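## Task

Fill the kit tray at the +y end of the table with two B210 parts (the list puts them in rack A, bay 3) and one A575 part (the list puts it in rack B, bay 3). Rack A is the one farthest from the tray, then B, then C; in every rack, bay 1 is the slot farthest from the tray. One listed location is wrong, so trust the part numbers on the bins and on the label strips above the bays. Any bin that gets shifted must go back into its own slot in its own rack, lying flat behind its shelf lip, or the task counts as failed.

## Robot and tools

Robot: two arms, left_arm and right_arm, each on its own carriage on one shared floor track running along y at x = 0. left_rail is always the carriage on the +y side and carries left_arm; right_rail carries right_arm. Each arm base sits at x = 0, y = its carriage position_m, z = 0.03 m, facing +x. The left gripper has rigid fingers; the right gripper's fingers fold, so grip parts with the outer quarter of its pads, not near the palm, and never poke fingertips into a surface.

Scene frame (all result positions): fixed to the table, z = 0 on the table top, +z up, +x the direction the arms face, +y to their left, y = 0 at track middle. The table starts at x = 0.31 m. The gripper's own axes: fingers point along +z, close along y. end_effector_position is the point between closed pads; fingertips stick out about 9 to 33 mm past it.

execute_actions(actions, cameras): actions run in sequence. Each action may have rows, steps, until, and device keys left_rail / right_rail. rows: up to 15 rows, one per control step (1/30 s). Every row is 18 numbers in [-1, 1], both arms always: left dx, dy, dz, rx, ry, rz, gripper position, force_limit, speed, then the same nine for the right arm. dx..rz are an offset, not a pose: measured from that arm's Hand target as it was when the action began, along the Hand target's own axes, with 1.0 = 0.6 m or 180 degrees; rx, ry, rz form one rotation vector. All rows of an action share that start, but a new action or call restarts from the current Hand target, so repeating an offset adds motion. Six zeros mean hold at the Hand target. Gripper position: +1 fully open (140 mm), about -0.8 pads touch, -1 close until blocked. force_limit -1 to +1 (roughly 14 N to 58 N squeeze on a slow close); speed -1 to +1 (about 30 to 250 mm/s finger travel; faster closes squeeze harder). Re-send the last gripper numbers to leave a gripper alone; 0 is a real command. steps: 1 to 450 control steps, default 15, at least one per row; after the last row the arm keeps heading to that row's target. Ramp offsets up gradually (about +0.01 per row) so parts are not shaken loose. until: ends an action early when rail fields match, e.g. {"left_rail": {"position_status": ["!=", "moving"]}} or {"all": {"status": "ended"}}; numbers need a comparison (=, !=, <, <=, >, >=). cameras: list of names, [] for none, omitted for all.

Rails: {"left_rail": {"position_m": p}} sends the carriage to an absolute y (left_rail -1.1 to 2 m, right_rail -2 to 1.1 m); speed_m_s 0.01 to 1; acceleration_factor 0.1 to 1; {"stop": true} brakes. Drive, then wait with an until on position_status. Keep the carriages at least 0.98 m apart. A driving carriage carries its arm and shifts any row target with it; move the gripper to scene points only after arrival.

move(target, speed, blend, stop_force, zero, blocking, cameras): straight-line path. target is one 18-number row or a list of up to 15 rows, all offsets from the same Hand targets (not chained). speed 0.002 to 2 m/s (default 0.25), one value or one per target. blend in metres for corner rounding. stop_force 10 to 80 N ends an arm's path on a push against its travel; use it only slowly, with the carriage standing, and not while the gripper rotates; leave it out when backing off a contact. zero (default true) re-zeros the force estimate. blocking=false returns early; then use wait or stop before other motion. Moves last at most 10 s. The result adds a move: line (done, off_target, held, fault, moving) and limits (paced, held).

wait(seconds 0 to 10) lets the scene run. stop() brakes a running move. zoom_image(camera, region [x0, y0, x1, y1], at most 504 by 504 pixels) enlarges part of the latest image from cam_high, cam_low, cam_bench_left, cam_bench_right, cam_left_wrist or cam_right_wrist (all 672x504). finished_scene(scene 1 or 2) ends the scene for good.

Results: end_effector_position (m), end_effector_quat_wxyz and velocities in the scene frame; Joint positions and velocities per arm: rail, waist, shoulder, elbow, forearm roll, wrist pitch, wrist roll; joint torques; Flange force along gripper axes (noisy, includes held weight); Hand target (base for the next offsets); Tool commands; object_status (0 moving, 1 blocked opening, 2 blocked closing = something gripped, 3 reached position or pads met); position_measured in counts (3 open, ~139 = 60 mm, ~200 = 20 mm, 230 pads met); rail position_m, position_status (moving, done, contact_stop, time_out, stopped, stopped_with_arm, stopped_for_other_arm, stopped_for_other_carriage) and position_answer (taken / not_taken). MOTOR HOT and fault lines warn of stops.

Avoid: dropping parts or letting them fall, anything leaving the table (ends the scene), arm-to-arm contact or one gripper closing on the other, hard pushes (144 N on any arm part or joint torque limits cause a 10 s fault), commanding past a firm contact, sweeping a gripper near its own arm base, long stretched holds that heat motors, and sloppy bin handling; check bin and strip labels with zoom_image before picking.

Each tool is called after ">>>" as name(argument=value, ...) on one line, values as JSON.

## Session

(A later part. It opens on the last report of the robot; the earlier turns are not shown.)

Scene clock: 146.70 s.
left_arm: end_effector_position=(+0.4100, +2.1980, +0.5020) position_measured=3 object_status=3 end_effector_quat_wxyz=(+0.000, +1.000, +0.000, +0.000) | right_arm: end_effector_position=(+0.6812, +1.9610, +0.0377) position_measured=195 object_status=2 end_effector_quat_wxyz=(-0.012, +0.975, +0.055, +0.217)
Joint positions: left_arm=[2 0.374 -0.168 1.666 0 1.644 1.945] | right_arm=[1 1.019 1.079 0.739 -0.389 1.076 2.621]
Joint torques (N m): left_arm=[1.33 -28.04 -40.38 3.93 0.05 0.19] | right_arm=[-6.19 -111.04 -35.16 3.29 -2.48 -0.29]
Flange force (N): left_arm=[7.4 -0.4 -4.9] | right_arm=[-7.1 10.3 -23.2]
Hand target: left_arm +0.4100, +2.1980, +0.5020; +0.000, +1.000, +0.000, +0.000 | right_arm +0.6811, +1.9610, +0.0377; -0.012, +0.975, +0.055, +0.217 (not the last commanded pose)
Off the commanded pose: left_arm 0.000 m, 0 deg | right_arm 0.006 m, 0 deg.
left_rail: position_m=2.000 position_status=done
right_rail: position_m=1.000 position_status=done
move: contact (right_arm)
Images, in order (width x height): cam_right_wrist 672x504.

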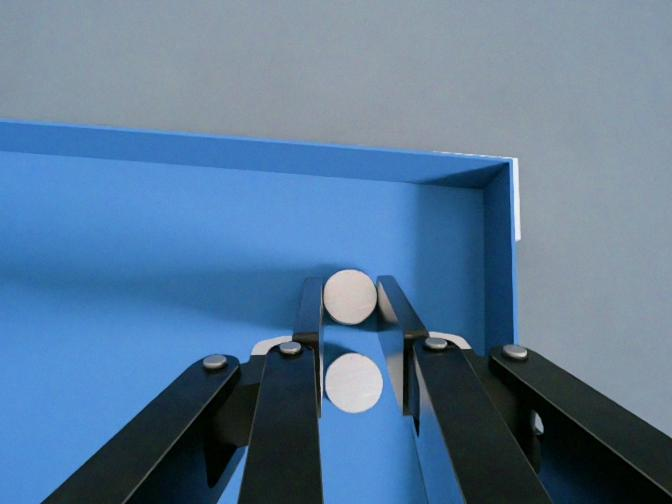

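>>> move(target=[[0,0,0,0,0,0,1,1,1,0.001,0,-0.0025,0,0,0,-1,-1,-1],[0,0,0,0,0,0,1,1,1,0.001,0,-0.0025,0,0,0,-0.46,-1,-1],[0,0,0,0,0,0,1,1,1,0.098,0.033,-0.376,0,0,0,-0.46,-1,-1]], cameras=["cam_right_wrist"])

>>> move(target=[0,0,0,0,0,0,1,1,1,-0.1145,0.892,-0.053,0,0,0,-0.46,-1,-1], speed=0.4, cameras=[])

>>> move(target=[0,0,0,0,0,0,1,1,1,-0.1145,0.892,-0.053,0,0,0,-0.46,-1,-1], speed=0.4, cameras=[])

>>> execute_actions(actions=[{"right_rail":{"position_m":-0.25},"steps":300,"until":{"all":{"status":"ended"}}}], cameras=["cam_right_wrist"])

>>> zoom_image(camera="cam_right_wrist", region=[200, 0, 660, 260])

Scene clock: 149.40 s.
left_arm: end_effector_position=(+0.4100, +2.1980, +0.5020) position_measured=3 object_status=3 end_effector_quat_wxyz=(+0.000, +1.000, +0.000, +0.000) | right_arm: end_effector_position=(+0.6412, +1.9366, +0.2669) position_measured=187 object_status=3 end_effector_quat_wxyz=(-0.012, +0.975, +0.055, +0.217)
Joint positions: left_arm=[2 0.374 -0.168 1.666 0 1.644 1.945] | right_arm=[1 1.04 0.908 0.655 -0.358 1.32 2.542]
Joint torques (N m): left_arm=[1.36 -28.11 -40.45 3.94 0.08 0.18] | right_arm=[-2.07 -121.41 -43.69 3.1 -0.95 -0.43]
Flange force (N): left_arm=[7.4 -0.4 -4.6] | right_arm=[-9.4 8.0 -1.6]
Hand target: left_arm +0.4100, +2.1980, +0.5020; +0.000, +1.000, +0.000, +0.000 | right_arm +0.6412, +1.9366, +0.2669; -0.012, +0.975, +0.055, +0.217
Off the commanded pose: left_arm 0.000 m, 0 deg | right_arm 0.000 m, 0 deg.
left_rail: position_m=2.000 position_status=done
right_rail: position_m=1.000 position_status=done
move: done
Images, in order (width x height): cam_right_wrist 672x504.

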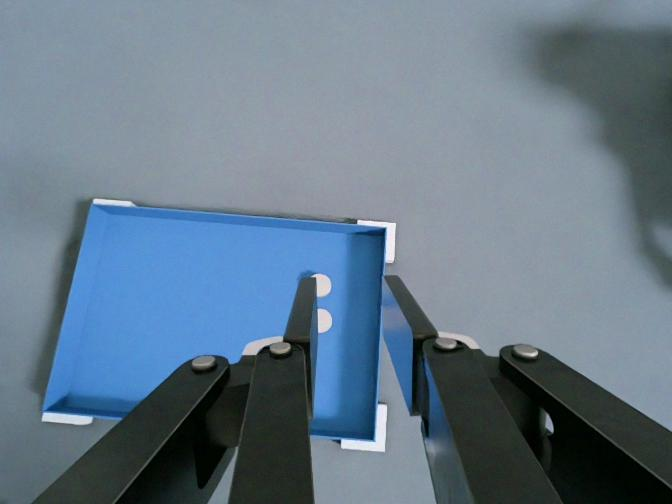

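Scene clock: 151.23 s.
left_arm: end_effector_position=(+0.4100, +2.1980, +0.5020) position_measured=3 object_status=3 end_effector_quat_wxyz=(+0.000, +1.000, +0.000, +0.000) | right_arm: end_effector_position=(+0.6261, +1.3963, +0.2667) position_measured=187 object_status=3 end_effector_quat_wxyz=(-0.012, +0.975, +0.055, +0.217)
Joint positions: left_arm=[2 0.374 -0.168 1.666 0 1.644 1.945] | right_arm=[1 0.608 0.17 1.816 -0.29 0.786 2.234]
Joint torques (N m): left_arm=[1.31 -27.97 -40.42 3.94 0.07 0.2] | right_arm=[-1.99 -54.36 -39.31 3.26 -1.41 -0.41]
Flange force (N): left_arm=[8.0 -0.3 -4.6] | right_arm=[-4.9 -1.8 -3.3]
Hand target: left_arm +0.4100, +2.1980, +0.5020; +0.000, +1.000, +0.000, +0.000 | right_arm +0.6261, +1.3963, +0.2667; -0.012, +0.975, +0.055, +0.217
Off the commanded pose: left_arm 0.000 m, 0 deg | right_arm 0.000 m, 0 deg.
left_rail: position_m=2.000 position_status=done
right_rail: position_m=1.000 position_status=done
move: done
No camera images: "cameras" was empty.

Scene clock: 153.10 s.
left_arm: end_effector_position=(+0.4100, +2.1980, +0.5020) position_measured=3 object_status=3 end_effector_quat_wxyz=(+0.000, +1.000, +0.000, +0.000) | right_arm: end_effector_position=(+0.6111, +0.8560, +0.2666) position_measured=187 object_status=3 end_effector_quat_wxyz=(-0.012, +0.975, +0.055, +0.217)
Joint positions: left_arm=[2 0.374 -0.168 1.666 0 1.644 1.945] | right_arm=[1 -0.396 -0.018 2.022 0.301 0.772 0.884]
Joint torques (N m): left_arm=[1.31 -28.22 -40.42 3.96 0.07 0.19] | right_arm=[-2.75 -35.77 -40.23 4.42 -1.35 -0.42]
Flange force (N): left_arm=[7.7 -0.4 -4.8] | right_arm=[0.0 -7.3 -1.5]
Hand target: left_arm +0.4100, +2.1980, +0.5020; +0.000, +1.000, +0.000, +0.000 | right_arm +0.6111, +0.8560, +0.2665; -0.012, +0.975, +0.055, +0.217
Off the commanded pose: left_arm 0.000 m, 0 deg | right_arm 0.000 m, 0 deg.
left_rail: position_m=2.000 position_status=done
right_rail: position_m=1.000 position_status=done
move: done
No camera images: "cameras" was empty.

Scene clock: 157.00 s.
left_arm: end_effector_position=(+0.4100, +2.1980, +0.5020) position_measured=3 object_status=3 end_effector_quat_wxyz=(+0.000, +1.000, +0.000, +0.000) | right_arm: end_effector_position=(+0.6111, -0.3940, +0.2666) position_measured=187 object_status=3 end_effector_quat_wxyz=(-0.012, +0.975, +0.055, +0.217)
Joint positions: left_arm=[2 0.374 -0.168 1.666 0 1.644 1.945] | right_arm=[-0.25 -0.397 -0.018 2.022 0.301 0.772 0.884]
Joint torques (N m): left_arm=[1.33 -27.91 -40.37 3.96 0.09 0.18] | right_arm=[-1.95 -35.36 -40.46 4.36 -1.2 -0.4]
Flange force (N): left_arm=[7.1 0.1 -5.0] | right_arm=[-1.8 -6.4 -2.5]
Hand target: left_arm +0.4100, +2.1980, +0.5020; +0.000, +1.000, +0.000, +0.000 | right_arm +0.6111, -0.3940, +0.2665; -0.012, +0.975, +0.055, +0.217
Tool commands: left_gripper/position=+1.0 left_gripper/force_limit=+1.0 left_gripper/speed=+1.0 right_gripper/position=-0.46 right_gripper/force_limit=-1.0 right_gripper/speed=-1.0
Off the commanded pose: left_arm 0.000 m, 0 deg | right_arm 0.000 m, 0 deg.
left_rail: position_m=2.000 position_status=done
right_rail: position_m=-0.250 position_status=done
Images, in order (width x height): cam_right_wrist 672x504.

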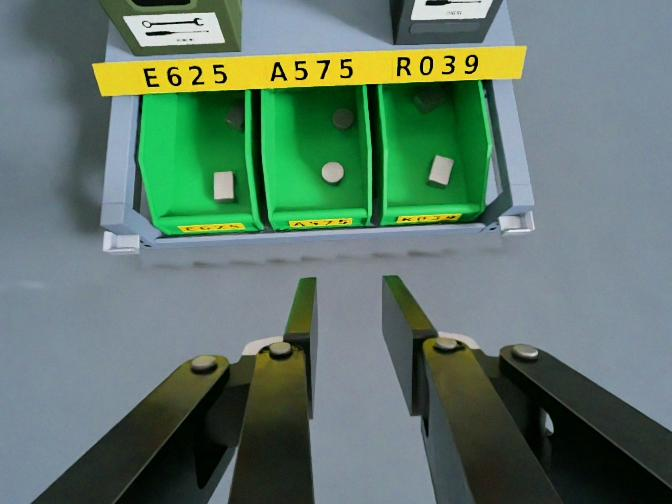

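Scaled by 1.096.

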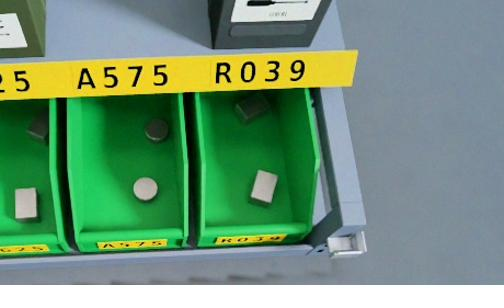

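>>> move(target=[0,0,0,0,0,0,1,1,1,0.102,-0.0127,0.379,0,0,0,-0.39,-1,-1], speed=0.2, cameras=["cam_right_wrist"])

Scene clock: 158.73 s.
left_arm: end_effector_position=(+0.4100, +2.1980, +0.5020) position_measured=3 object_status=3 end_effector_quat_wxyz=(+0.000, +1.000, +0.000, +0.000) | right_arm: end_effector_position=(+0.7611, -0.3694, +0.0866) position_measured=178 object_status=3 end_effector_quat_wxyz=(-0.012, +0.975, +0.055, +0.217)
Joint positions: left_arm=[2 0.374 -0.168 1.666 0 1.644 1.945] | right_arm=[-0.25 -0.269 0.362 1.943 0.368 0.453 0.888]
Joint torques (N m): left_arm=[1.28 -27.98 -40.44 3.93 0.06 0.18] | right_arm=[-2.14 -67.43 -34.07 3.41 -1.33 -0.38]
Flange force (N): left_arm=[7.7 -0.3 -4.8] | right_arm=[-1.1 -5.1 -3.4]
Hand target: left_arm +0.4100, +2.1980, +0.5020; +0.000, +1.000, +0.000, +0.000 | right_arm +0.7611, -0.3694, +0.0866; -0.012, +0.975, +0.055, +0.217
Off the commanded pose: left_arm 0.000 m, 0 deg | right_arm 0.000 m, 0 deg.
left_rail: position_m=2.000 position_status=done
right_rail: position_m=-0.250 position_status=done
move: done
Images, in order (width x height): cam_right_wrist 672x504.

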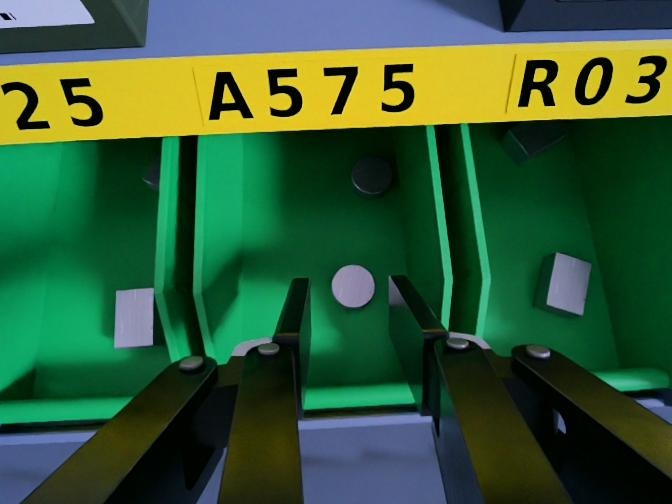

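>>> move(target=[0,0,0,0,0,0,1,1,1,-0.012,0.0045,0.045,0,0,0,-0.39,-1,-1], speed=0.08, cameras=["cam_right_wrist"])

>>> move(target=[0,0,0,0,0,0,1,1,1,0,0,0.055,0,0,0,-0.39,-1,-1], speed=0.02, stop_force=10, cameras=[])

>>> execute_actions(actions=[{"rows":[[0,0,0,0,0,0,1,1,1,0,0,-0.0015,0,0,0,-1,-1,-1]],"steps":60}], cameras=["cam_right_wrist"])

Scene clock: 159.70 s.
left_arm: end_effector_position=(+0.4100, +2.1980, +0.5020) position_measured=3 object_status=3 end_effector_quat_wxyz=(+0.000, +1.000, +0.000, +0.000) | right_arm: end_effector_position=(+0.7663, -0.3716, +0.0591) position_measured=178 object_status=3 end_effector_quat_wxyz=(-0.012, +0.975, +0.055, +0.217)
Joint positions: left_arm=[2 0.374 -0.168 1.666 0 1.644 1.945] | right_arm=[-0.25 -0.27 0.402 1.948 0.406 0.412 0.846]
Joint torques (N m): left_arm=[1.33 -28.03 -40.45 3.95 0.07 0.17] | right_arm=[-1.88 -70.56 -33.05 3.27 -1.27 -0.44]
Flange force (N): left_arm=[7.4 -0.2 -4.7] | right_arm=[-0.6 -4.9 -3.7]
Hand target: left_arm +0.4100, +2.1980, +0.5020; +0.000, +1.000, +0.000, +0.000 | right_arm +0.7663, -0.3716, +0.0591; -0.012, +0.975, +0.055, +0.217
Off the commanded pose: left_arm 0.000 m, 0 deg | right_arm 0.000 m, 0 deg.
left_rail: position_m=2.000 position_status=done
right_rail: position_m=-0.250 position_status=done
move: done
Images, in order (width x height): cam_right_wrist 672x504.

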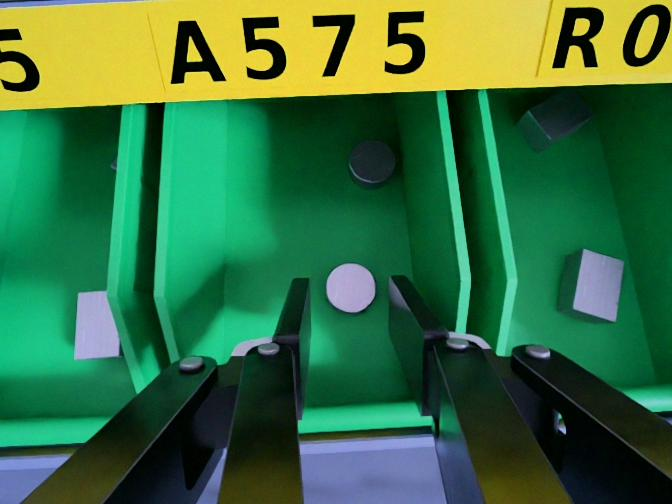

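Scene clock: 161.57 s.
left_arm: end_effector_position=(+0.4100, +2.1980, +0.5020) position_measured=3 object_status=3 end_effector_quat_wxyz=(+0.000, +1.000, +0.000, +0.000) | right_arm: end_effector_position=(+0.7739, -0.3707, +0.0434) position_measured=178 object_status=3 end_effector_quat_wxyz=(-0.012, +0.975, +0.055, +0.217)
Joint positions: left_arm=[2 0.374 -0.168 1.666 0 1.644 1.945] | right_arm=[-0.25 -0.265 0.43 1.942 0.424 0.39 0.83]
Joint torques (N m): left_arm=[1.36 -28.1 -40.54 3.91 0.09 0.2] | right_arm=[-3.6 -56.7 -26.87 2.51 -1.59 -0.39]
Flange force (N): left_arm=[8.4 0.0 -4.3] | right_arm=[2.4 -8.9 -26.9]
Hand target: left_arm +0.4100, +2.1980, +0.5020; +0.000, +1.000, +0.000, +0.000 | right_arm +0.7738, -0.3708, +0.0434; -0.012, +0.975, +0.055, +0.217 (not the last commanded pose)
Off the commanded pose: left_arm 0.000 m, 0 deg | right_arm 0.016 m, 0 deg.
left_rail: position_m=2.000 position_status=done
right_rail: position_m=-0.250 position_status=done
move: contact (right_arm)
No camera images: "cameras" was empty.

Scene clock: 163.77 s.
left_arm: end_effector_position=(+0.4100, +2.1980, +0.5020) position_measured=3 object_status=3 end_effector_quat_wxyz=(+0.000, +1.000, +0.000, +0.000) | right_arm: end_effector_position=(+0.7735, -0.3708, +0.0442) position_measured=195 object_status=2 end_effector_quat_wxyz=(-0.012, +0.975, +0.055, +0.217)
Joint positions: left_arm=[2 0.374 -0.168 1.666 0 1.644 1.945] | right_arm=[-0.25 -0.266 0.428 1.943 0.423 0.391 0.831]
Joint torques (N m): left_arm=[1.36 -28.03 -40.38 3.95 0.06 0.19] | right_arm=[-2 -63.52 -27.4 2.68 -0.25 -0.44]
Flange force (N): left_arm=[8.5 -0.2 -4.5] | right_arm=[2.6 -5.5 -14.8]
Hand target: left_arm +0.4100, +2.1980, +0.5020; +0.000, +1.000, +0.000, +0.000 | right_arm +0.7735, -0.3708, +0.0442; -0.012, +0.975, +0.055, +0.217
Off the commanded pose: left_arm 0.000 m, 0 deg | right_arm 0.000 m, 0 deg.
left_rail: position_m=2.000 position_status=done
right_rail: position_m=-0.250 position_status=done
Images, in order (width x height): cam_right_wrist 672x504.

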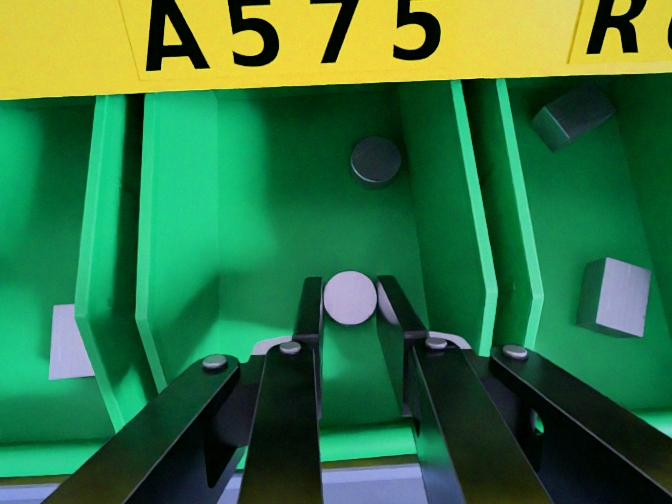

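>>> move(target=[[0,0,0,0,0,0,1,1,1,-0.03,0,-0.15,0,0,0,-1,-1,-1],[0,0,0,0,0,0,1,1,1,-0.0965,0.0078,-0.4577,0,0,0,-1,-1,-1]], speed=0.12, blend=0.02, cameras=["cam_right_wrist"])

>>> execute_actions(actions=[{"right_rail":{"position_m":1.0},"steps":300,"until":{"all":{"status":"ended"}}}], cameras=["cam_right_wrist"])

>>> move(target=[0,0,0,0,0,0,1,1,1,0.1145,-0.892,0.053,0,0,0,-1,-1,-1], speed=0.3, cameras=[])

>>> move(target=[0,0,0,0,0,0,1,1,1,0.1145,-0.892,0.053,0,0,0,-1,-1,-1], speed=0.3, cameras=["cam_right_wrist"])

Scene clock: 166.67 s.
left_arm: end_effector_position=(+0.4100, +2.1980, +0.5020) position_measured=3 object_status=3 end_effector_quat_wxyz=(+0.000, +1.000, +0.000, +0.000) | right_arm: end_effector_position=(+0.6061, -0.3944, +0.2683) position_measured=195 object_status=2 end_effector_quat_wxyz=(-0.012, +0.975, +0.055, +0.217)
Joint positions: left_arm=[2 0.374 -0.168 1.666 0 1.644 1.945] | right_arm=[-0.25 -0.401 -0.027 2.028 0.302 0.776 0.88]
Joint torques (N m): left_arm=[1.28 -27.97 -40.44 3.92 0.04 0.16] | right_arm=[-1.63 -34.85 -40.32 4.43 -1.39 -0.43]
Flange force (N): left_arm=[8.6 -0.4 -4.5] | right_arm=[-1.1 -5.5 -2.5]
Hand target: left_arm +0.4100, +2.1980, +0.5020; +0.000, +1.000, +0.000, +0.000 | right_arm +0.6061, -0.3944, +0.2683; -0.012, +0.975, +0.055, +0.217
Off the commanded pose: left_arm 0.000 m, 0 deg | right_arm 0.000 m, 0 deg.
left_rail: position_m=2.000 position_status=done
right_rail: position_m=-0.250 position_status=done
move: done
Images, in order (width x height): cam_right_wrist 672x504.

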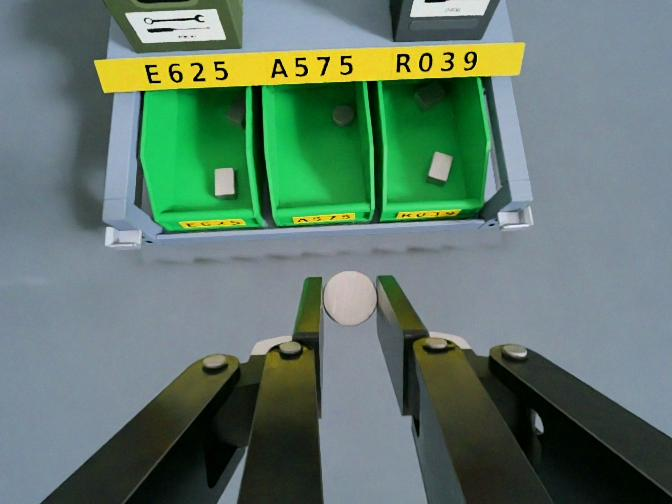

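Scene clock: 170.57 s.
left_arm: end_effector_position=(+0.4100, +2.1980, +0.5020) position_measured=3 object_status=3 end_effector_quat_wxyz=(+0.000, +1.000, +0.000, +0.000) | right_arm: end_effector_position=(+0.6061, +0.8556, +0.2683) position_measured=195 object_status=2 end_effector_quat_wxyz=(-0.012, +0.975, +0.055, +0.217)
Joint positions: left_arm=[2 0.374 -0.168 1.666 0 1.644 1.945] | right_arm=[1 -0.401 -0.027 2.028 0.302 0.776 0.88]
Joint torques (N m): left_arm=[1.24 -28.12 -40.6 3.95 0.06 0.19] | right_arm=[-1.57 -34.9 -40.52 4.45 -1.39 -0.39]
Flange force (N): left_arm=[7.3 -0.6 -4.3] | right_arm=[-1.9 -5.8 -2.8]
Hand target: left_arm +0.4100, +2.1980, +0.5020; +0.000, +1.000, +0.000, +0.000 | right_arm +0.6061, +0.8556, +0.2683; -0.012, +0.975, +0.055, +0.217
Tool commands: left_gripper/position=+1.0 left_gripper/force_limit=+1.0 left_gripper/speed=+1.0 right_gripper/position=-1.0 right_gripper/force_limit=-1.0 right_gripper/speed=-1.0
Off the commanded pose: left_arm 0.000 m, 0 deg | right_arm 0.000 m, 0 deg.
left_rail: position_m=2.000 position_status=done
right_rail: position_m=1.000 position_status=done
Images, in order (width x height): cam_right_wrist 672x504.

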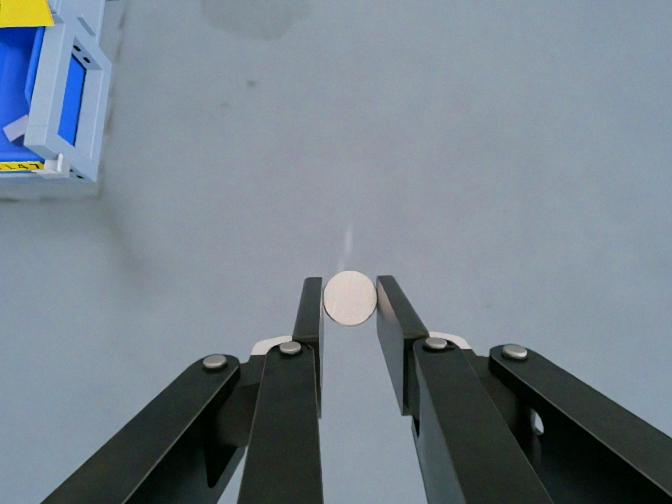

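Scene clock: 172.77 s.
left_arm: end_effector_position=(+0.4100, +2.1980, +0.5020) position_measured=3 object_status=3 end_effector_quat_wxyz=(+0.000, +1.000, +0.000, +0.000) | right_arm: end_effector_position=(+0.6212, +1.3960, +0.2684) position_measured=195 object_status=2 end_effector_quat_wxyz=(-0.012, +0.975, +0.055, +0.217)
Joint positions: left_arm=[2 0.374 -0.168 1.666 0 1.644 1.945] | right_arm=[1 0.613 0.162 1.822 -0.291 0.788 2.238]
Joint torques (N m): left_arm=[1.38 -28 -40.53 3.97 0.05 0.18] | right_arm=[-2.1 -53.99 -40.06 3.26 -1.4 -0.45]
Flange force (N): left_arm=[8.3 0.1 -4.3] | right_arm=[-6.0 -1.7 -2.0]
Hand target: left_arm +0.4100, +2.1980, +0.5020; +0.000, +1.000, +0.000, +0.000 | right_arm +0.6212, +1.3960, +0.2684; -0.012, +0.975, +0.055, +0.217
Off the commanded pose: left_arm 0.000 m, 0 deg | right_arm 0.000 m, 0 deg.
left_rail: position_m=2.000 position_status=done
right_rail: position_m=1.000 position_status=done
move: done
No camera images: "cameras" was empty.

Scene clock: 175.07 s.
left_arm: end_effector_position=(+0.4100, +2.1980, +0.5020) position_measured=3 object_status=3 end_effector_quat_wxyz=(+0.000, +1.000, +0.000, +0.000) | right_arm: end_effector_position=(+0.6362, +1.9363, +0.2686) position_measured=195 object_status=2 end_effector_quat_wxyz=(-0.012, +0.975, +0.055, +0.217)
Joint positions: left_arm=[2 0.374 -0.168 1.666 0 1.644 1.945] | right_arm=[1 1.044 0.901 0.665 -0.359 1.319 2.547]
Joint torques (N m): left_arm=[1.21 -28.1 -40.52 3.94 0.08 0.2] | right_arm=[-1.8 -121.64 -43.37 3.09 -1.06 -0.43]
Flange force (N): left_arm=[8.0 -0.2 -4.5] | right_arm=[-6.8 5.6 -1.7]
Hand target: left_arm +0.4100, +2.1980, +0.5020; +0.000, +1.000, +0.000, +0.000 | right_arm +0.6363, +1.9363, +0.2686; -0.012, +0.975, +0.055, +0.217
Off the commanded pose: left_arm 0.000 m, 0 deg | right_arm 0.000 m, 0 deg.
left_rail: position_m=2.000 position_status=done
right_rail: position_m=1.000 position_status=done
move: done
Images, in order (width x height): cam_right_wrist 672x504.

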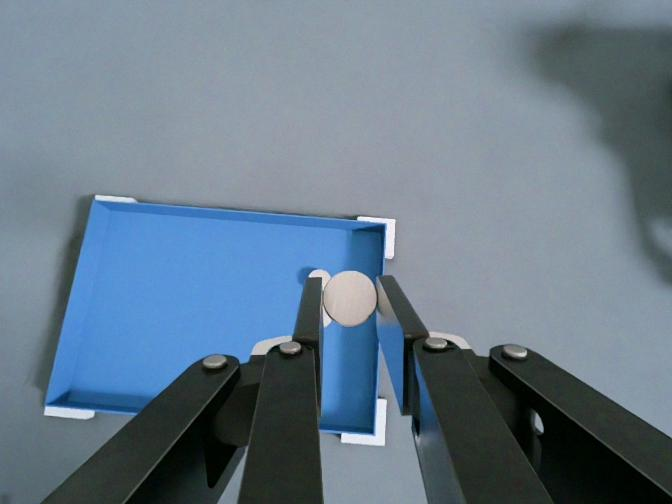

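>>> move(target=[[0,0,0,0,0,0,1,1,1,0.01,-0.133,0.01,0,0,0,-1,-1,-1],[0,0,0,0,0,0,1,1,1,-0.105,-0.133,0.33,0,0,0,-1,-1,-1]], speed=0.2, blend=0.02, cameras=["cam_right_wrist"])

>>> move(target=[0,0,0,0,0,0,1,1,1,-0.0205,0,0.045,0,0,0,-1,-1,-1], speed=0.02, stop_force=10, cameras=["cam_right_wrist"])

>>> move(target=[[0,0,0,0,0,0,1,1,1,0.001,0,-0.0025,0,0,0,-1,-1,-1],[0,0,0,0,0,0,1,1,1,0.001,0,-0.0025,0,0,0,-0.46,-1,-1],[0,0,0,0,0,0,1,1,1,0.123,0.133,-0.36,0,0,0,-0.46,-1,-1]], cameras=["cam_right_wrist"])

>>> move(target=[0,0,0,0,0,0,1,1,1,-0.1145,0.892,-0.053,0,0,0,-1,-1,-1], speed=0.4, cameras=[])

>>> move(target=[0,0,0,0,0,0,1,1,1,-0.1145,0.892,-0.053,0,0,0,-1,-1,-1], speed=0.4, cameras=["cam_bench_left"])

>>> execute_actions(actions=[{"right_rail":{"position_m":-1.9},"steps":300,"until":{"all":{"status":"ended"}}}], cameras=["cam_right_wrist"])

>>> zoom_image(camera="cam_right_wrist", region=[200, 10, 660, 260])

Scene clock: 176.43 s.
left_arm: end_effector_position=(+0.4100, +2.1980, +0.5020) position_measured=3 object_status=3 end_effector_quat_wxyz=(+0.000, +1.000, +0.000, +0.000) | right_arm: end_effector_position=(+0.6340, +1.9940, +0.2654) position_measured=195 object_status=2 end_effector_quat_wxyz=(-0.016, +0.974, +0.056, +0.220)
Joint positions: left_arm=[2 0.374 -0.168 1.666 0 1.644 1.945] | right_arm=[1 1.072 1.05 0.386 -0.358 1.44 2.527]
Joint torques (N m): left_arm=[1.19 -28.08 -40.47 3.94 0.09 0.2] | right_arm=[-1.31 -129.47 -43.1 2.98 -1.1 -0.44]
Flange force (N): left_arm=[7.6 -0.6 -4.5] | right_arm=[0.0 0.0 0.0]
Hand target: left_arm +0.4100, +2.1980, +0.5020; +0.000, +1.000, +0.000, +0.000 | right_arm +0.6340, +1.9940, +0.2654; -0.016, +0.974, +0.056, +0.220 (not the last commanded pose)
Off the commanded pose: left_arm 0.000 m, 0 deg | right_arm 0.205 m, 1 deg.
left_rail: position_m=2.000 position_status=done
right_rail: position_m=1.000 position_status=done
led back after a hold (right arm): the arm was led back toward your command in small steps, so it may still be short of it.
move: held (right_arm; a check stopped the path); path passed 0 of 2 targets; limits=held
pose unreachable (right arm): on one or more control steps of this call, first in action 0 (counted from 0), this arm could not follow its commanded pose, so it was not sent that pose on those steps. It may still have moved: this result reports where it is.
cause: moving toward the commanded pose would bring a part of the arm too close to another arm (a part of this arm just beyond joint 5 (forearm roll) and the left arm's gripper, at the place that arm is still heading or pushing toward).
Images, in order (width x height): cam_right_wrist 672x504.

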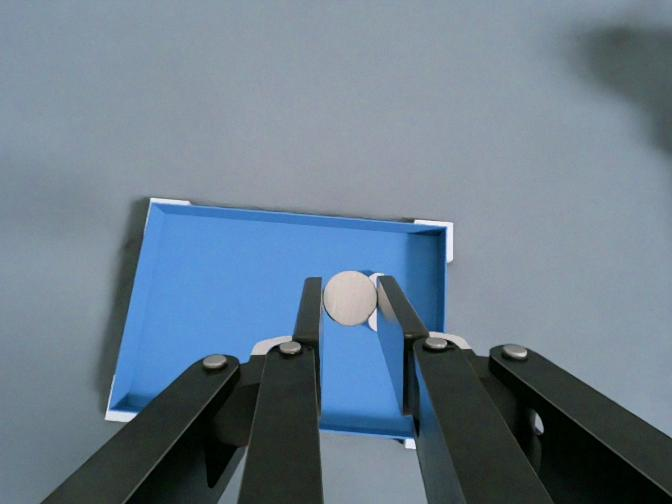

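stop_force needs force readings from the last 0.2 s for each arm that does not count as still, and right_arm is near a pose where its force cannot be read; nothing of the call was run. To get an arm's reading back, lift its gripper well clear, drive its carriage to where the arm reaches the place with its wrist bent and without stretching out, come back over the place and send the move again.

not run: a call was refused earlier in this reply.

not run: a call was refused earlier in this reply.

not run: a call was refused earlier in this reply.

not run: a call was refused earlier in this reply.

Scaled by 1.096.

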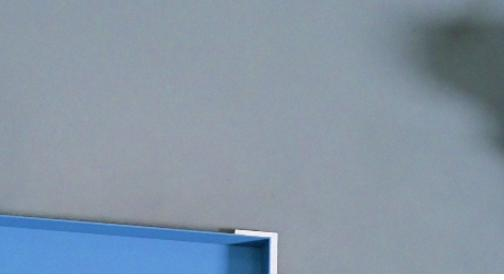

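>>> move(target=[-0.05,-0.1,-0.25,0,0,0,1,1,1,-0.193,0.0135,0.285,0,0,0,-1,-1,-1], speed=0.15, cameras=["cam_right_wrist"])

>>> move(target=[0,0,0,0,0,0,1,1,1,-0.0205,0,0.045,0,0,0,-1,-1,-1], speed=0.02, stop_force=10, cameras=["cam_right_wrist"])

Scene clock: 178.40 s.
left_arm: end_effector_position=(+0.3800, +2.2580, +0.6520) position_measured=3 object_status=3 end_effector_quat_wxyz=(+0.000, +1.000, +0.000, +0.000) | right_arm: end_effector_position=(+0.6040, +1.9839, +0.0612) position_measured=195 object_status=2 end_effector_quat_wxyz=(-0.016, +0.974, +0.056, +0.220)
Joint positions: left_arm=[2 0.521 -0.112 1.344 0 1.91 2.092] | right_arm=[1 1.092 1.023 0.808 -0.411 1.081 2.702]
Joint torques (N m): left_arm=[1.44 -31.79 -38.31 3.7 0.07 0.17] | right_arm=[-1.68 -126.03 -41.66 2.83 -0.87 -0.43]
Flange force (N): left_arm=[7.4 -1.2 -6.6] | right_arm=[-6.4 7.2 -3.8]
Hand target: left_arm +0.3800, +2.2580, +0.6520; +0.000, +1.000, +0.000, +0.000 | right_arm +0.6040, +1.9839, +0.0612; -0.016, +0.974, +0.056, +0.220
Off the commanded pose: left_arm 0.000 m, 0 deg | right_arm 0.000 m, 0 deg.
left_rail: position_m=2.000 position_status=done
right_rail: position_m=1.000 position_status=done
move: done
Images, in order (width x height): cam_right_wrist 672x504.

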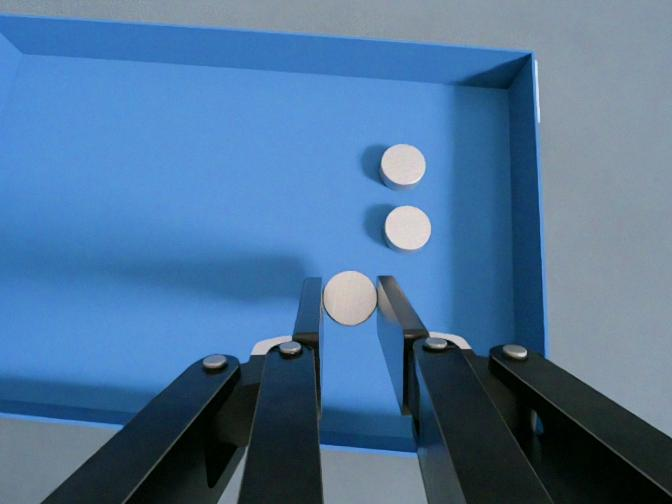

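Scene clock: 180.70 s.
left_arm: end_effector_position=(+0.3800, +2.2580, +0.6520) position_measured=3 object_status=3 end_effector_quat_wxyz=(+0.000, +1.000, +0.000, +0.000) | right_arm: end_effector_position=(+0.6044, +1.9842, +0.0371) position_measured=195 object_status=2 end_effector_quat_wxyz=(-0.017, +0.974, +0.056, +0.220)
Joint positions: left_arm=[2 0.521 -0.112 1.344 0 1.91 2.092] | right_arm=[1 1.092 1.039 0.822 -0.417 1.053 2.715]
Joint torques (N m): left_arm=[1.29 -31.65 -38.27 3.67 0.05 0.21] | right_arm=[-10.83 -87.5 -27.78 3.91 -5.05 -0.27]
Flange force (N): left_arm=[7.9 -1.4 -6.6] | right_arm=[-5.9 15.8 -45.6]
Hand target: left_arm +0.3800, +2.2580, +0.6520; +0.000, +1.000, +0.000, +0.000 | right_arm +0.6044, +1.9842, +0.0371; -0.017, +0.974, +0.056, +0.220 (not the last commanded pose)
Off the commanded pose: left_arm 0.000 m, 0 deg | right_arm 0.006 m, 0 deg.
left_rail: position_m=2.000 position_status=done
right_rail: position_m=1.000 position_status=done
move: contact (right_arm)
Images, in order (width x height): cam_right_wrist 672x504.

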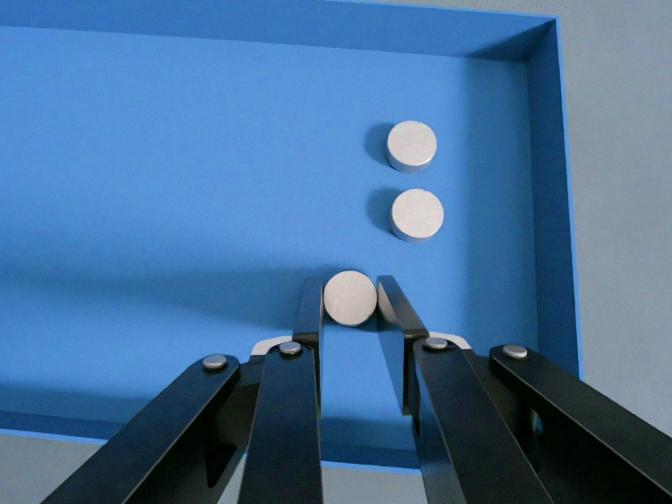

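>>> move(target=[[0,0,0,0,0,0,1,1,1,0.001,0,-0.003,0,0,0,-1,-1,-1],[0,0,0,0,0,0,1,1,1,0.001,0,-0.003,0,0,0,-0.46,-1,-1],[0,0,0,0,0,0,1,1,1,0.03,0,-0.1,0,0,0,-0.46,-1,-1],[0,0,0,0,0,0,1,1,1,0.198,0.0855,-0.33,0,0,0,-0.46,-1,-1]], cameras=["cam_right_wrist"])

>>> move(target=[0,0,0,0,0,0,1,1,1,-0.1145,0.892,-0.053,0,0,0,-1,-1,-1], speed=0.4, cameras=[])

>>> move(target=[0,0,0,0,0,0,1,1,1,-0.1145,0.892,-0.053,0,0,0,-1,-1,-1], speed=0.4, cameras=["cam_bench_left"])

>>> execute_actions(actions=[{"right_rail":{"position_m":-1.9},"steps":300,"until":{"all":{"status":"ended"}}}], cameras=["cam_right_wrist"])

>>> zoom_image(camera="cam_right_wrist", region=[200, 10, 660, 260])

Scene clock: 184.97 s.
left_arm: end_effector_position=(+0.3800, +2.2580, +0.6520) position_measured=3 object_status=3 end_effector_quat_wxyz=(+0.000, +1.000, +0.000, +0.000) | right_arm: end_effector_position=(+0.6325, +1.9340, +0.2665) position_measured=187 object_status=3 end_effector_quat_wxyz=(-0.017, +0.974, +0.056, +0.220)
Joint positions: left_arm=[2 0.521 -0.112 1.344 0 1.91 2.092] | right_arm=[1 1.045 0.883 0.705 -0.362 1.289 2.557]
Joint torques (N m): left_arm=[1.32 -31.91 -38.18 3.7 0.04 0.2] | right_arm=[-1.28 -119.56 -43.49 3.11 -1.01 -0.32]
Flange force (N): left_arm=[9.1 -1.5 -7.0] | right_arm=[-7.6 7.5 -1.5]
Hand target: left_arm +0.3800, +2.2580, +0.6520; +0.000, +1.000, +0.000, +0.000 | right_arm +0.6325, +1.9340, +0.2665; -0.017, +0.974, +0.056, +0.220
Off the commanded pose: left_arm 0.000 m, 0 deg | right_arm 0.000 m, 0 deg.
left_rail: position_m=2.000 position_status=done
right_rail: position_m=1.000 position_status=done
move: done
Images, in order (width x height): cam_right_wrist 672x504.

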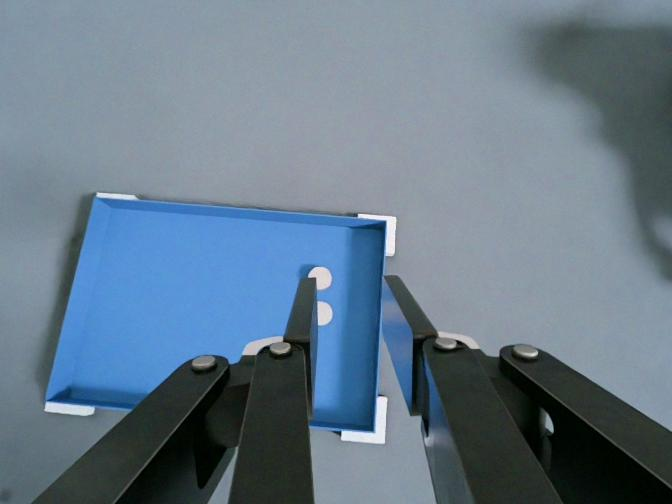

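Scene clock: 186.80 s.
left_arm: end_effector_position=(+0.3800, +2.2580, +0.6520) position_measured=3 object_status=3 end_effector_quat_wxyz=(+0.000, +1.000, +0.000, +0.000) | right_arm: end_effector_position=(+0.6192, +1.3937, +0.2615) position_measured=230 object_status=3 end_effector_quat_wxyz=(-0.017, +0.974, +0.056, +0.220)
Joint positions: left_arm=[2 0.521 -0.112 1.344 0 1.91 2.092] | right_arm=[1 0.609 0.159 1.842 -0.29 0.762 2.237]
Joint torques (N m): left_arm=[1.55 -31.66 -38.35 3.73 0.05 0.22] | right_arm=[-1.87 -52.92 -39.36 3.25 -1.33 -0.4]
Flange force (N): left_arm=[7.8 -1.0 -6.3] | right_arm=[-5.4 -1.1 -3.9]
Hand target: left_arm +0.3800, +2.2580, +0.6520; +0.000, +1.000, +0.000, +0.000 | right_arm +0.6193, +1.3937, +0.2615; -0.017, +0.974, +0.056, +0.220
Off the commanded pose: left_arm 0.000 m, 0 deg | right_arm 0.000 m, 0 deg.
left_rail: position_m=2.000 position_status=done
right_rail: position_m=1.000 position_status=done
move: done
No camera images: "cameras" was empty.

Scene clock: 188.67 s.
left_arm: end_effector_position=(+0.3800, +2.2580, +0.6520) position_measured=3 object_status=3 end_effector_quat_wxyz=(+0.000, +1.000, +0.000, +0.000) | right_arm: end_effector_position=(+0.6060, +0.8534, +0.2566) position_measured=230 object_status=3 end_effector_quat_wxyz=(-0.017, +0.974, +0.056, +0.220)
Joint positions: left_arm=[2 0.521 -0.112 1.344 0 1.91 2.092] | right_arm=[1 -0.412 -0.017 2.043 0.331 0.757 0.844]
Joint torques (N m): left_arm=[1.29 -31.81 -38.16 3.71 0.06 0.19] | right_arm=[-2.51 -35.64 -39.86 4.3 -1.33 -0.56]
Flange force (N): left_arm=[7.7 -1.4 -7.1] | right_arm=[-0.2 -7.8 -2.5]
Hand target: left_arm +0.3800, +2.2580, +0.6520; +0.000, +1.000, +0.000, +0.000 | right_arm +0.6060, +0.8534, +0.2565; -0.017, +0.974, +0.056, +0.220
Off the commanded pose: left_arm 0.000 m, 0 deg | right_arm 0.000 m, 0 deg.
left_rail: position_m=2.000 position_status=done
right_rail: position_m=1.000 position_status=done
move: done
Images, in order (width x height): cam_bench_left 672x504.

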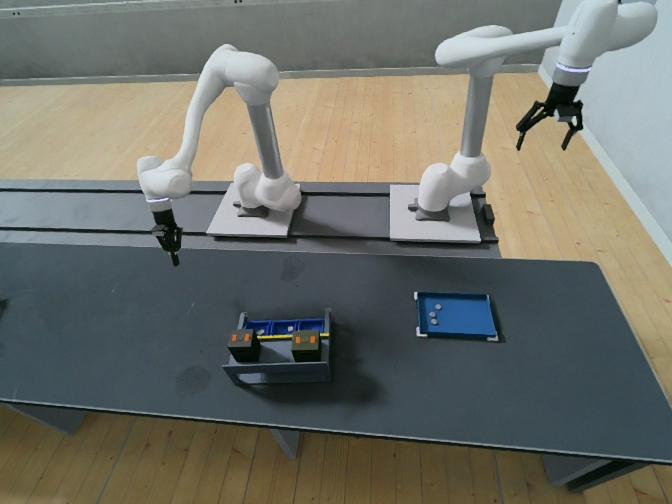

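Scene clock: 194.50 s.
left_arm: end_effector_position=(+0.3800, +2.2580, +0.6520) position_measured=3 object_status=3 end_effector_quat_wxyz=(+0.000, +1.000, +0.000, +0.000) | right_arm: end_effector_position=(+0.6060, -2.0466, +0.2565) position_measured=230 object_status=3 end_effector_quat_wxyz=(-0.017, +0.974, +0.056, +0.220)
Joint positions: left_arm=[2 0.521 -0.112 1.344 0 1.91 2.092] | right_arm=[-1.9 -0.413 -0.017 2.043 0.331 0.757 0.843]
Joint torques (N m): left_arm=[1.31 -31.7 -38.23 3.72 0.06 0.18] | right_arm=[-2.09 -35.34 -39.8 4.3 -1.24 -0.45]
Flange force (N): left_arm=[8.1 -1.3 -6.8] | right_arm=[-1.1 -6.9 -2.6]
Hand target: left_arm +0.3800, +2.2580, +0.6520; +0.000, +1.000, +0.000, +0.000 | right_arm +0.6060, -2.0466, +0.2565; -0.017, +0.974, +0.056, +0.220
Tool commands: left_gripper/position=+1.0 left_gripper/force_limit=+1.0 left_gripper/speed=+1.0 right_gripper/position=-1.0 right_gripper/force_limit=-1.0 right_gripper/speed=-1.0
Off the commanded pose: left_arm 0.000 m, 0 deg | right_arm 0.000 m, 0 deg.
left_rail: position_m=2.000 position_status=done
right_rail: position_m=-1.900 position_status=done
Images, in order (width x height): cam_right_wrist 672x504.

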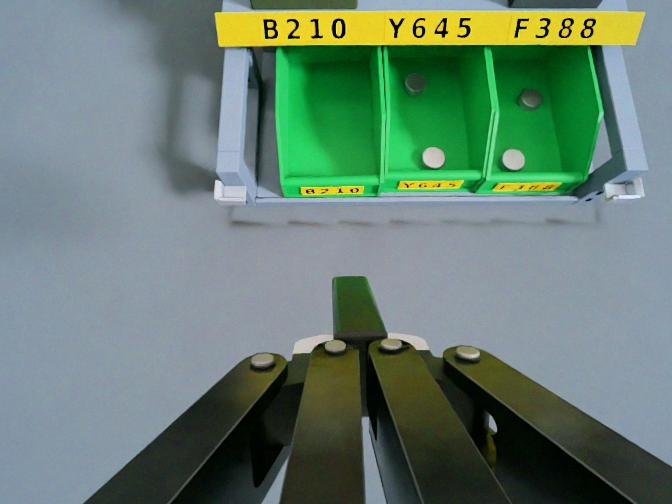

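Scaled by 1.096.

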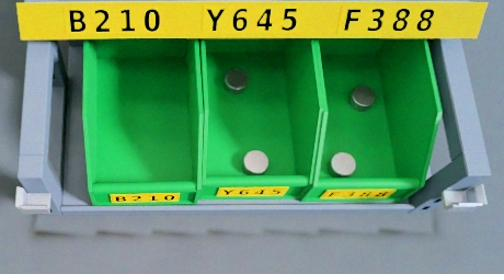

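>>> move(target=[[0,0,0,0,0,0,1,1,1,0.153,-0.026,0.345,0,0,0,-1,-1,-1],[0,0,0,0,0,0,1,1,1,0.153,-0.026,0.427,0,0,0,-1,-1,-1]], speed=0.12, cameras=["cam_right_wrist"])

>>> move(target=[0,0,0,0,0,0,1,1,1,0,-0.0717,0.0007,0,0,0,-1,-1,-1], speed=0.04, cameras=["cam_right_wrist"])

>>> move(target=[[0,0,0,0,0,0,1,1,1,0,0.04,0,0,0,0,-1,-1,-1],[0,0,0,0,0,0,1,1,1,-0.153,0.098,-0.427,0,0,0,-1,-1,-1]], speed=0.12, cameras=["cam_right_wrist"])

>>> zoom_image(camera="cam_right_wrist", region=[200, 10, 660, 260])

Scene clock: 198.17 s.
left_arm: end_effector_position=(+0.3800, +2.2580, +0.6520) position_measured=3 object_status=3 end_effector_quat_wxyz=(+0.000, +1.000, +0.000, +0.000) | right_arm: end_effector_position=(+0.7958, -2.0073, +0.0649) position_measured=230 object_status=3 end_effector_quat_wxyz=(-0.017, +0.974, +0.056, +0.220)
Joint positions: left_arm=[2 0.521 -0.112 1.344 0 1.91 2.092] | right_arm=[-1.9 -0.242 0.427 1.895 0.387 0.43 0.893]
Joint torques (N m): left_arm=[1.39 -31.8 -38.2 3.69 0.09 0.19] | right_arm=[-2.25 -73.47 -33.75 3.28 -1.37 -0.45]
Flange force (N): left_arm=[8.3 -1.4 -6.8] | right_arm=[-1.1 -5.1 -3.4]
Hand target: left_arm +0.3800, +2.2580, +0.6520; +0.000, +1.000, +0.000, +0.000 | right_arm +0.7958, -2.0073, +0.0649; -0.017, +0.974, +0.056, +0.220
Off the commanded pose: left_arm 0.000 m, 0 deg | right_arm 0.000 m, 0 deg.
left_rail: position_m=2.000 position_status=done
right_rail: position_m=-1.900 position_status=done
move: done
Images, in order (width x height): cam_right_wrist 672x504.

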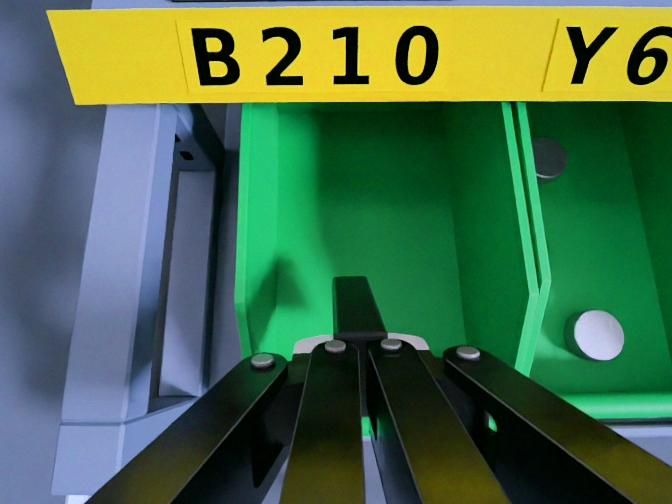

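Scene clock: 199.50 s.
left_arm: end_effector_position=(+0.3800, +2.2580, +0.6520) position_measured=3 object_status=3 end_effector_quat_wxyz=(+0.000, +1.000, +0.000, +0.000) | right_arm: end_effector_position=(+0.7910, -1.9646, +0.0648) position_measured=230 object_status=3 end_effector_quat_wxyz=(-0.017, +0.974, +0.056, +0.220)
Joint positions: left_arm=[2 0.521 -0.112 1.344 0 1.91 2.092] | right_arm=[-1.9 -0.181 0.413 1.919 0.342 0.406 0.988]
Joint torques (N m): left_arm=[1.32 -31.85 -38.18 3.73 0.07 0.18] | right_arm=[-1.92 -71.27 -33.06 3.37 -1.29 -0.42]
Flange force (N): left_arm=[7.2 -1.5 -7.0] | right_arm=[-1.2 -4.9 -4.1]
Hand target: left_arm +0.3800, +2.2580, +0.6520; +0.000, +1.000, +0.000, +0.000 | right_arm +0.7910, -1.9646, +0.0648; -0.017, +0.974, +0.056, +0.220
Off the commanded pose: left_arm 0.000 m, 0 deg | right_arm 0.000 m, 0 deg.
left_rail: position_m=2.000 position_status=done
right_rail: position_m=-1.900 position_status=done
move: done
Images, in order (width x height): cam_right_wrist 672x504.

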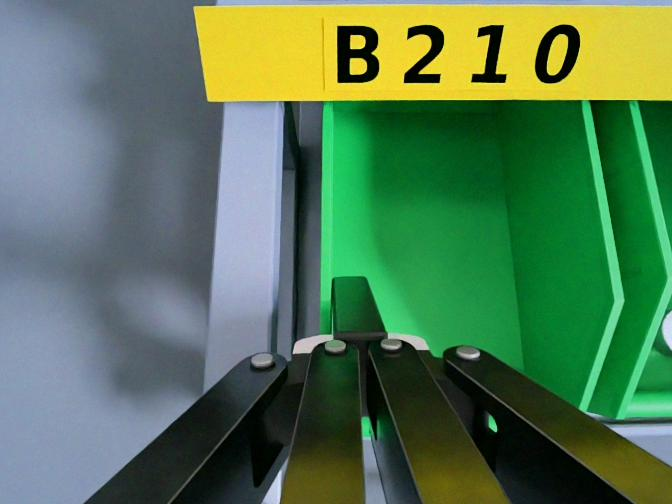

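Scene clock: 202.67 s.
left_arm: end_effector_position=(+0.3800, +2.2580, +0.6520) position_measured=3 object_status=3 end_effector_quat_wxyz=(+0.000, +1.000, +0.000, +0.000) | right_arm: end_effector_position=(+0.6062, -2.0468, +0.2561) position_measured=230 object_status=3 end_effector_quat_wxyz=(-0.017, +0.974, +0.056, +0.220)
Joint positions: left_arm=[2 0.521 -0.112 1.344 0 1.91 2.092] | right_arm=[-1.9 -0.413 -0.016 2.043 0.331 0.756 0.843]
Joint torques (N m): left_arm=[1.33 -31.68 -38.16 3.7 0.07 0.21] | right_arm=[-1.93 -34.94 -39.89 4.35 -1.37 -0.41]
Flange force (N): left_arm=[8.0 -1.1 -6.7] | right_arm=[-1.5 -6.6 -3.5]
Hand target: left_arm +0.3800, +2.2580, +0.6520; +0.000, +1.000, +0.000, +0.000 | right_arm +0.6062, -2.0468, +0.2562; -0.017, +0.974, +0.056, +0.220
Off the commanded pose: left_arm 0.000 m, 0 deg | right_arm 0.000 m, 0 deg.
left_rail: position_m=2.000 position_status=done
right_rail: position_m=-1.900 position_status=done
move: done
Images, in order (width x height): cam_right_wrist 672x504.

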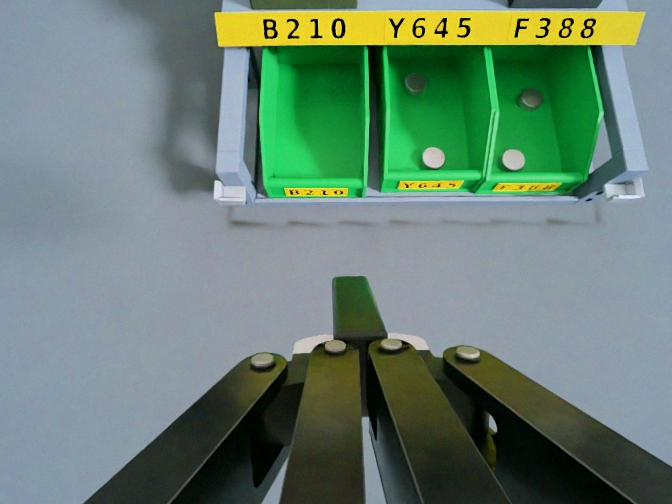

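Scaled by 1.096.

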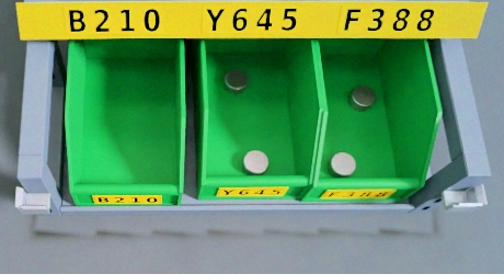

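>>> finished_scene(scene=1)

The scene is finished: the task was done.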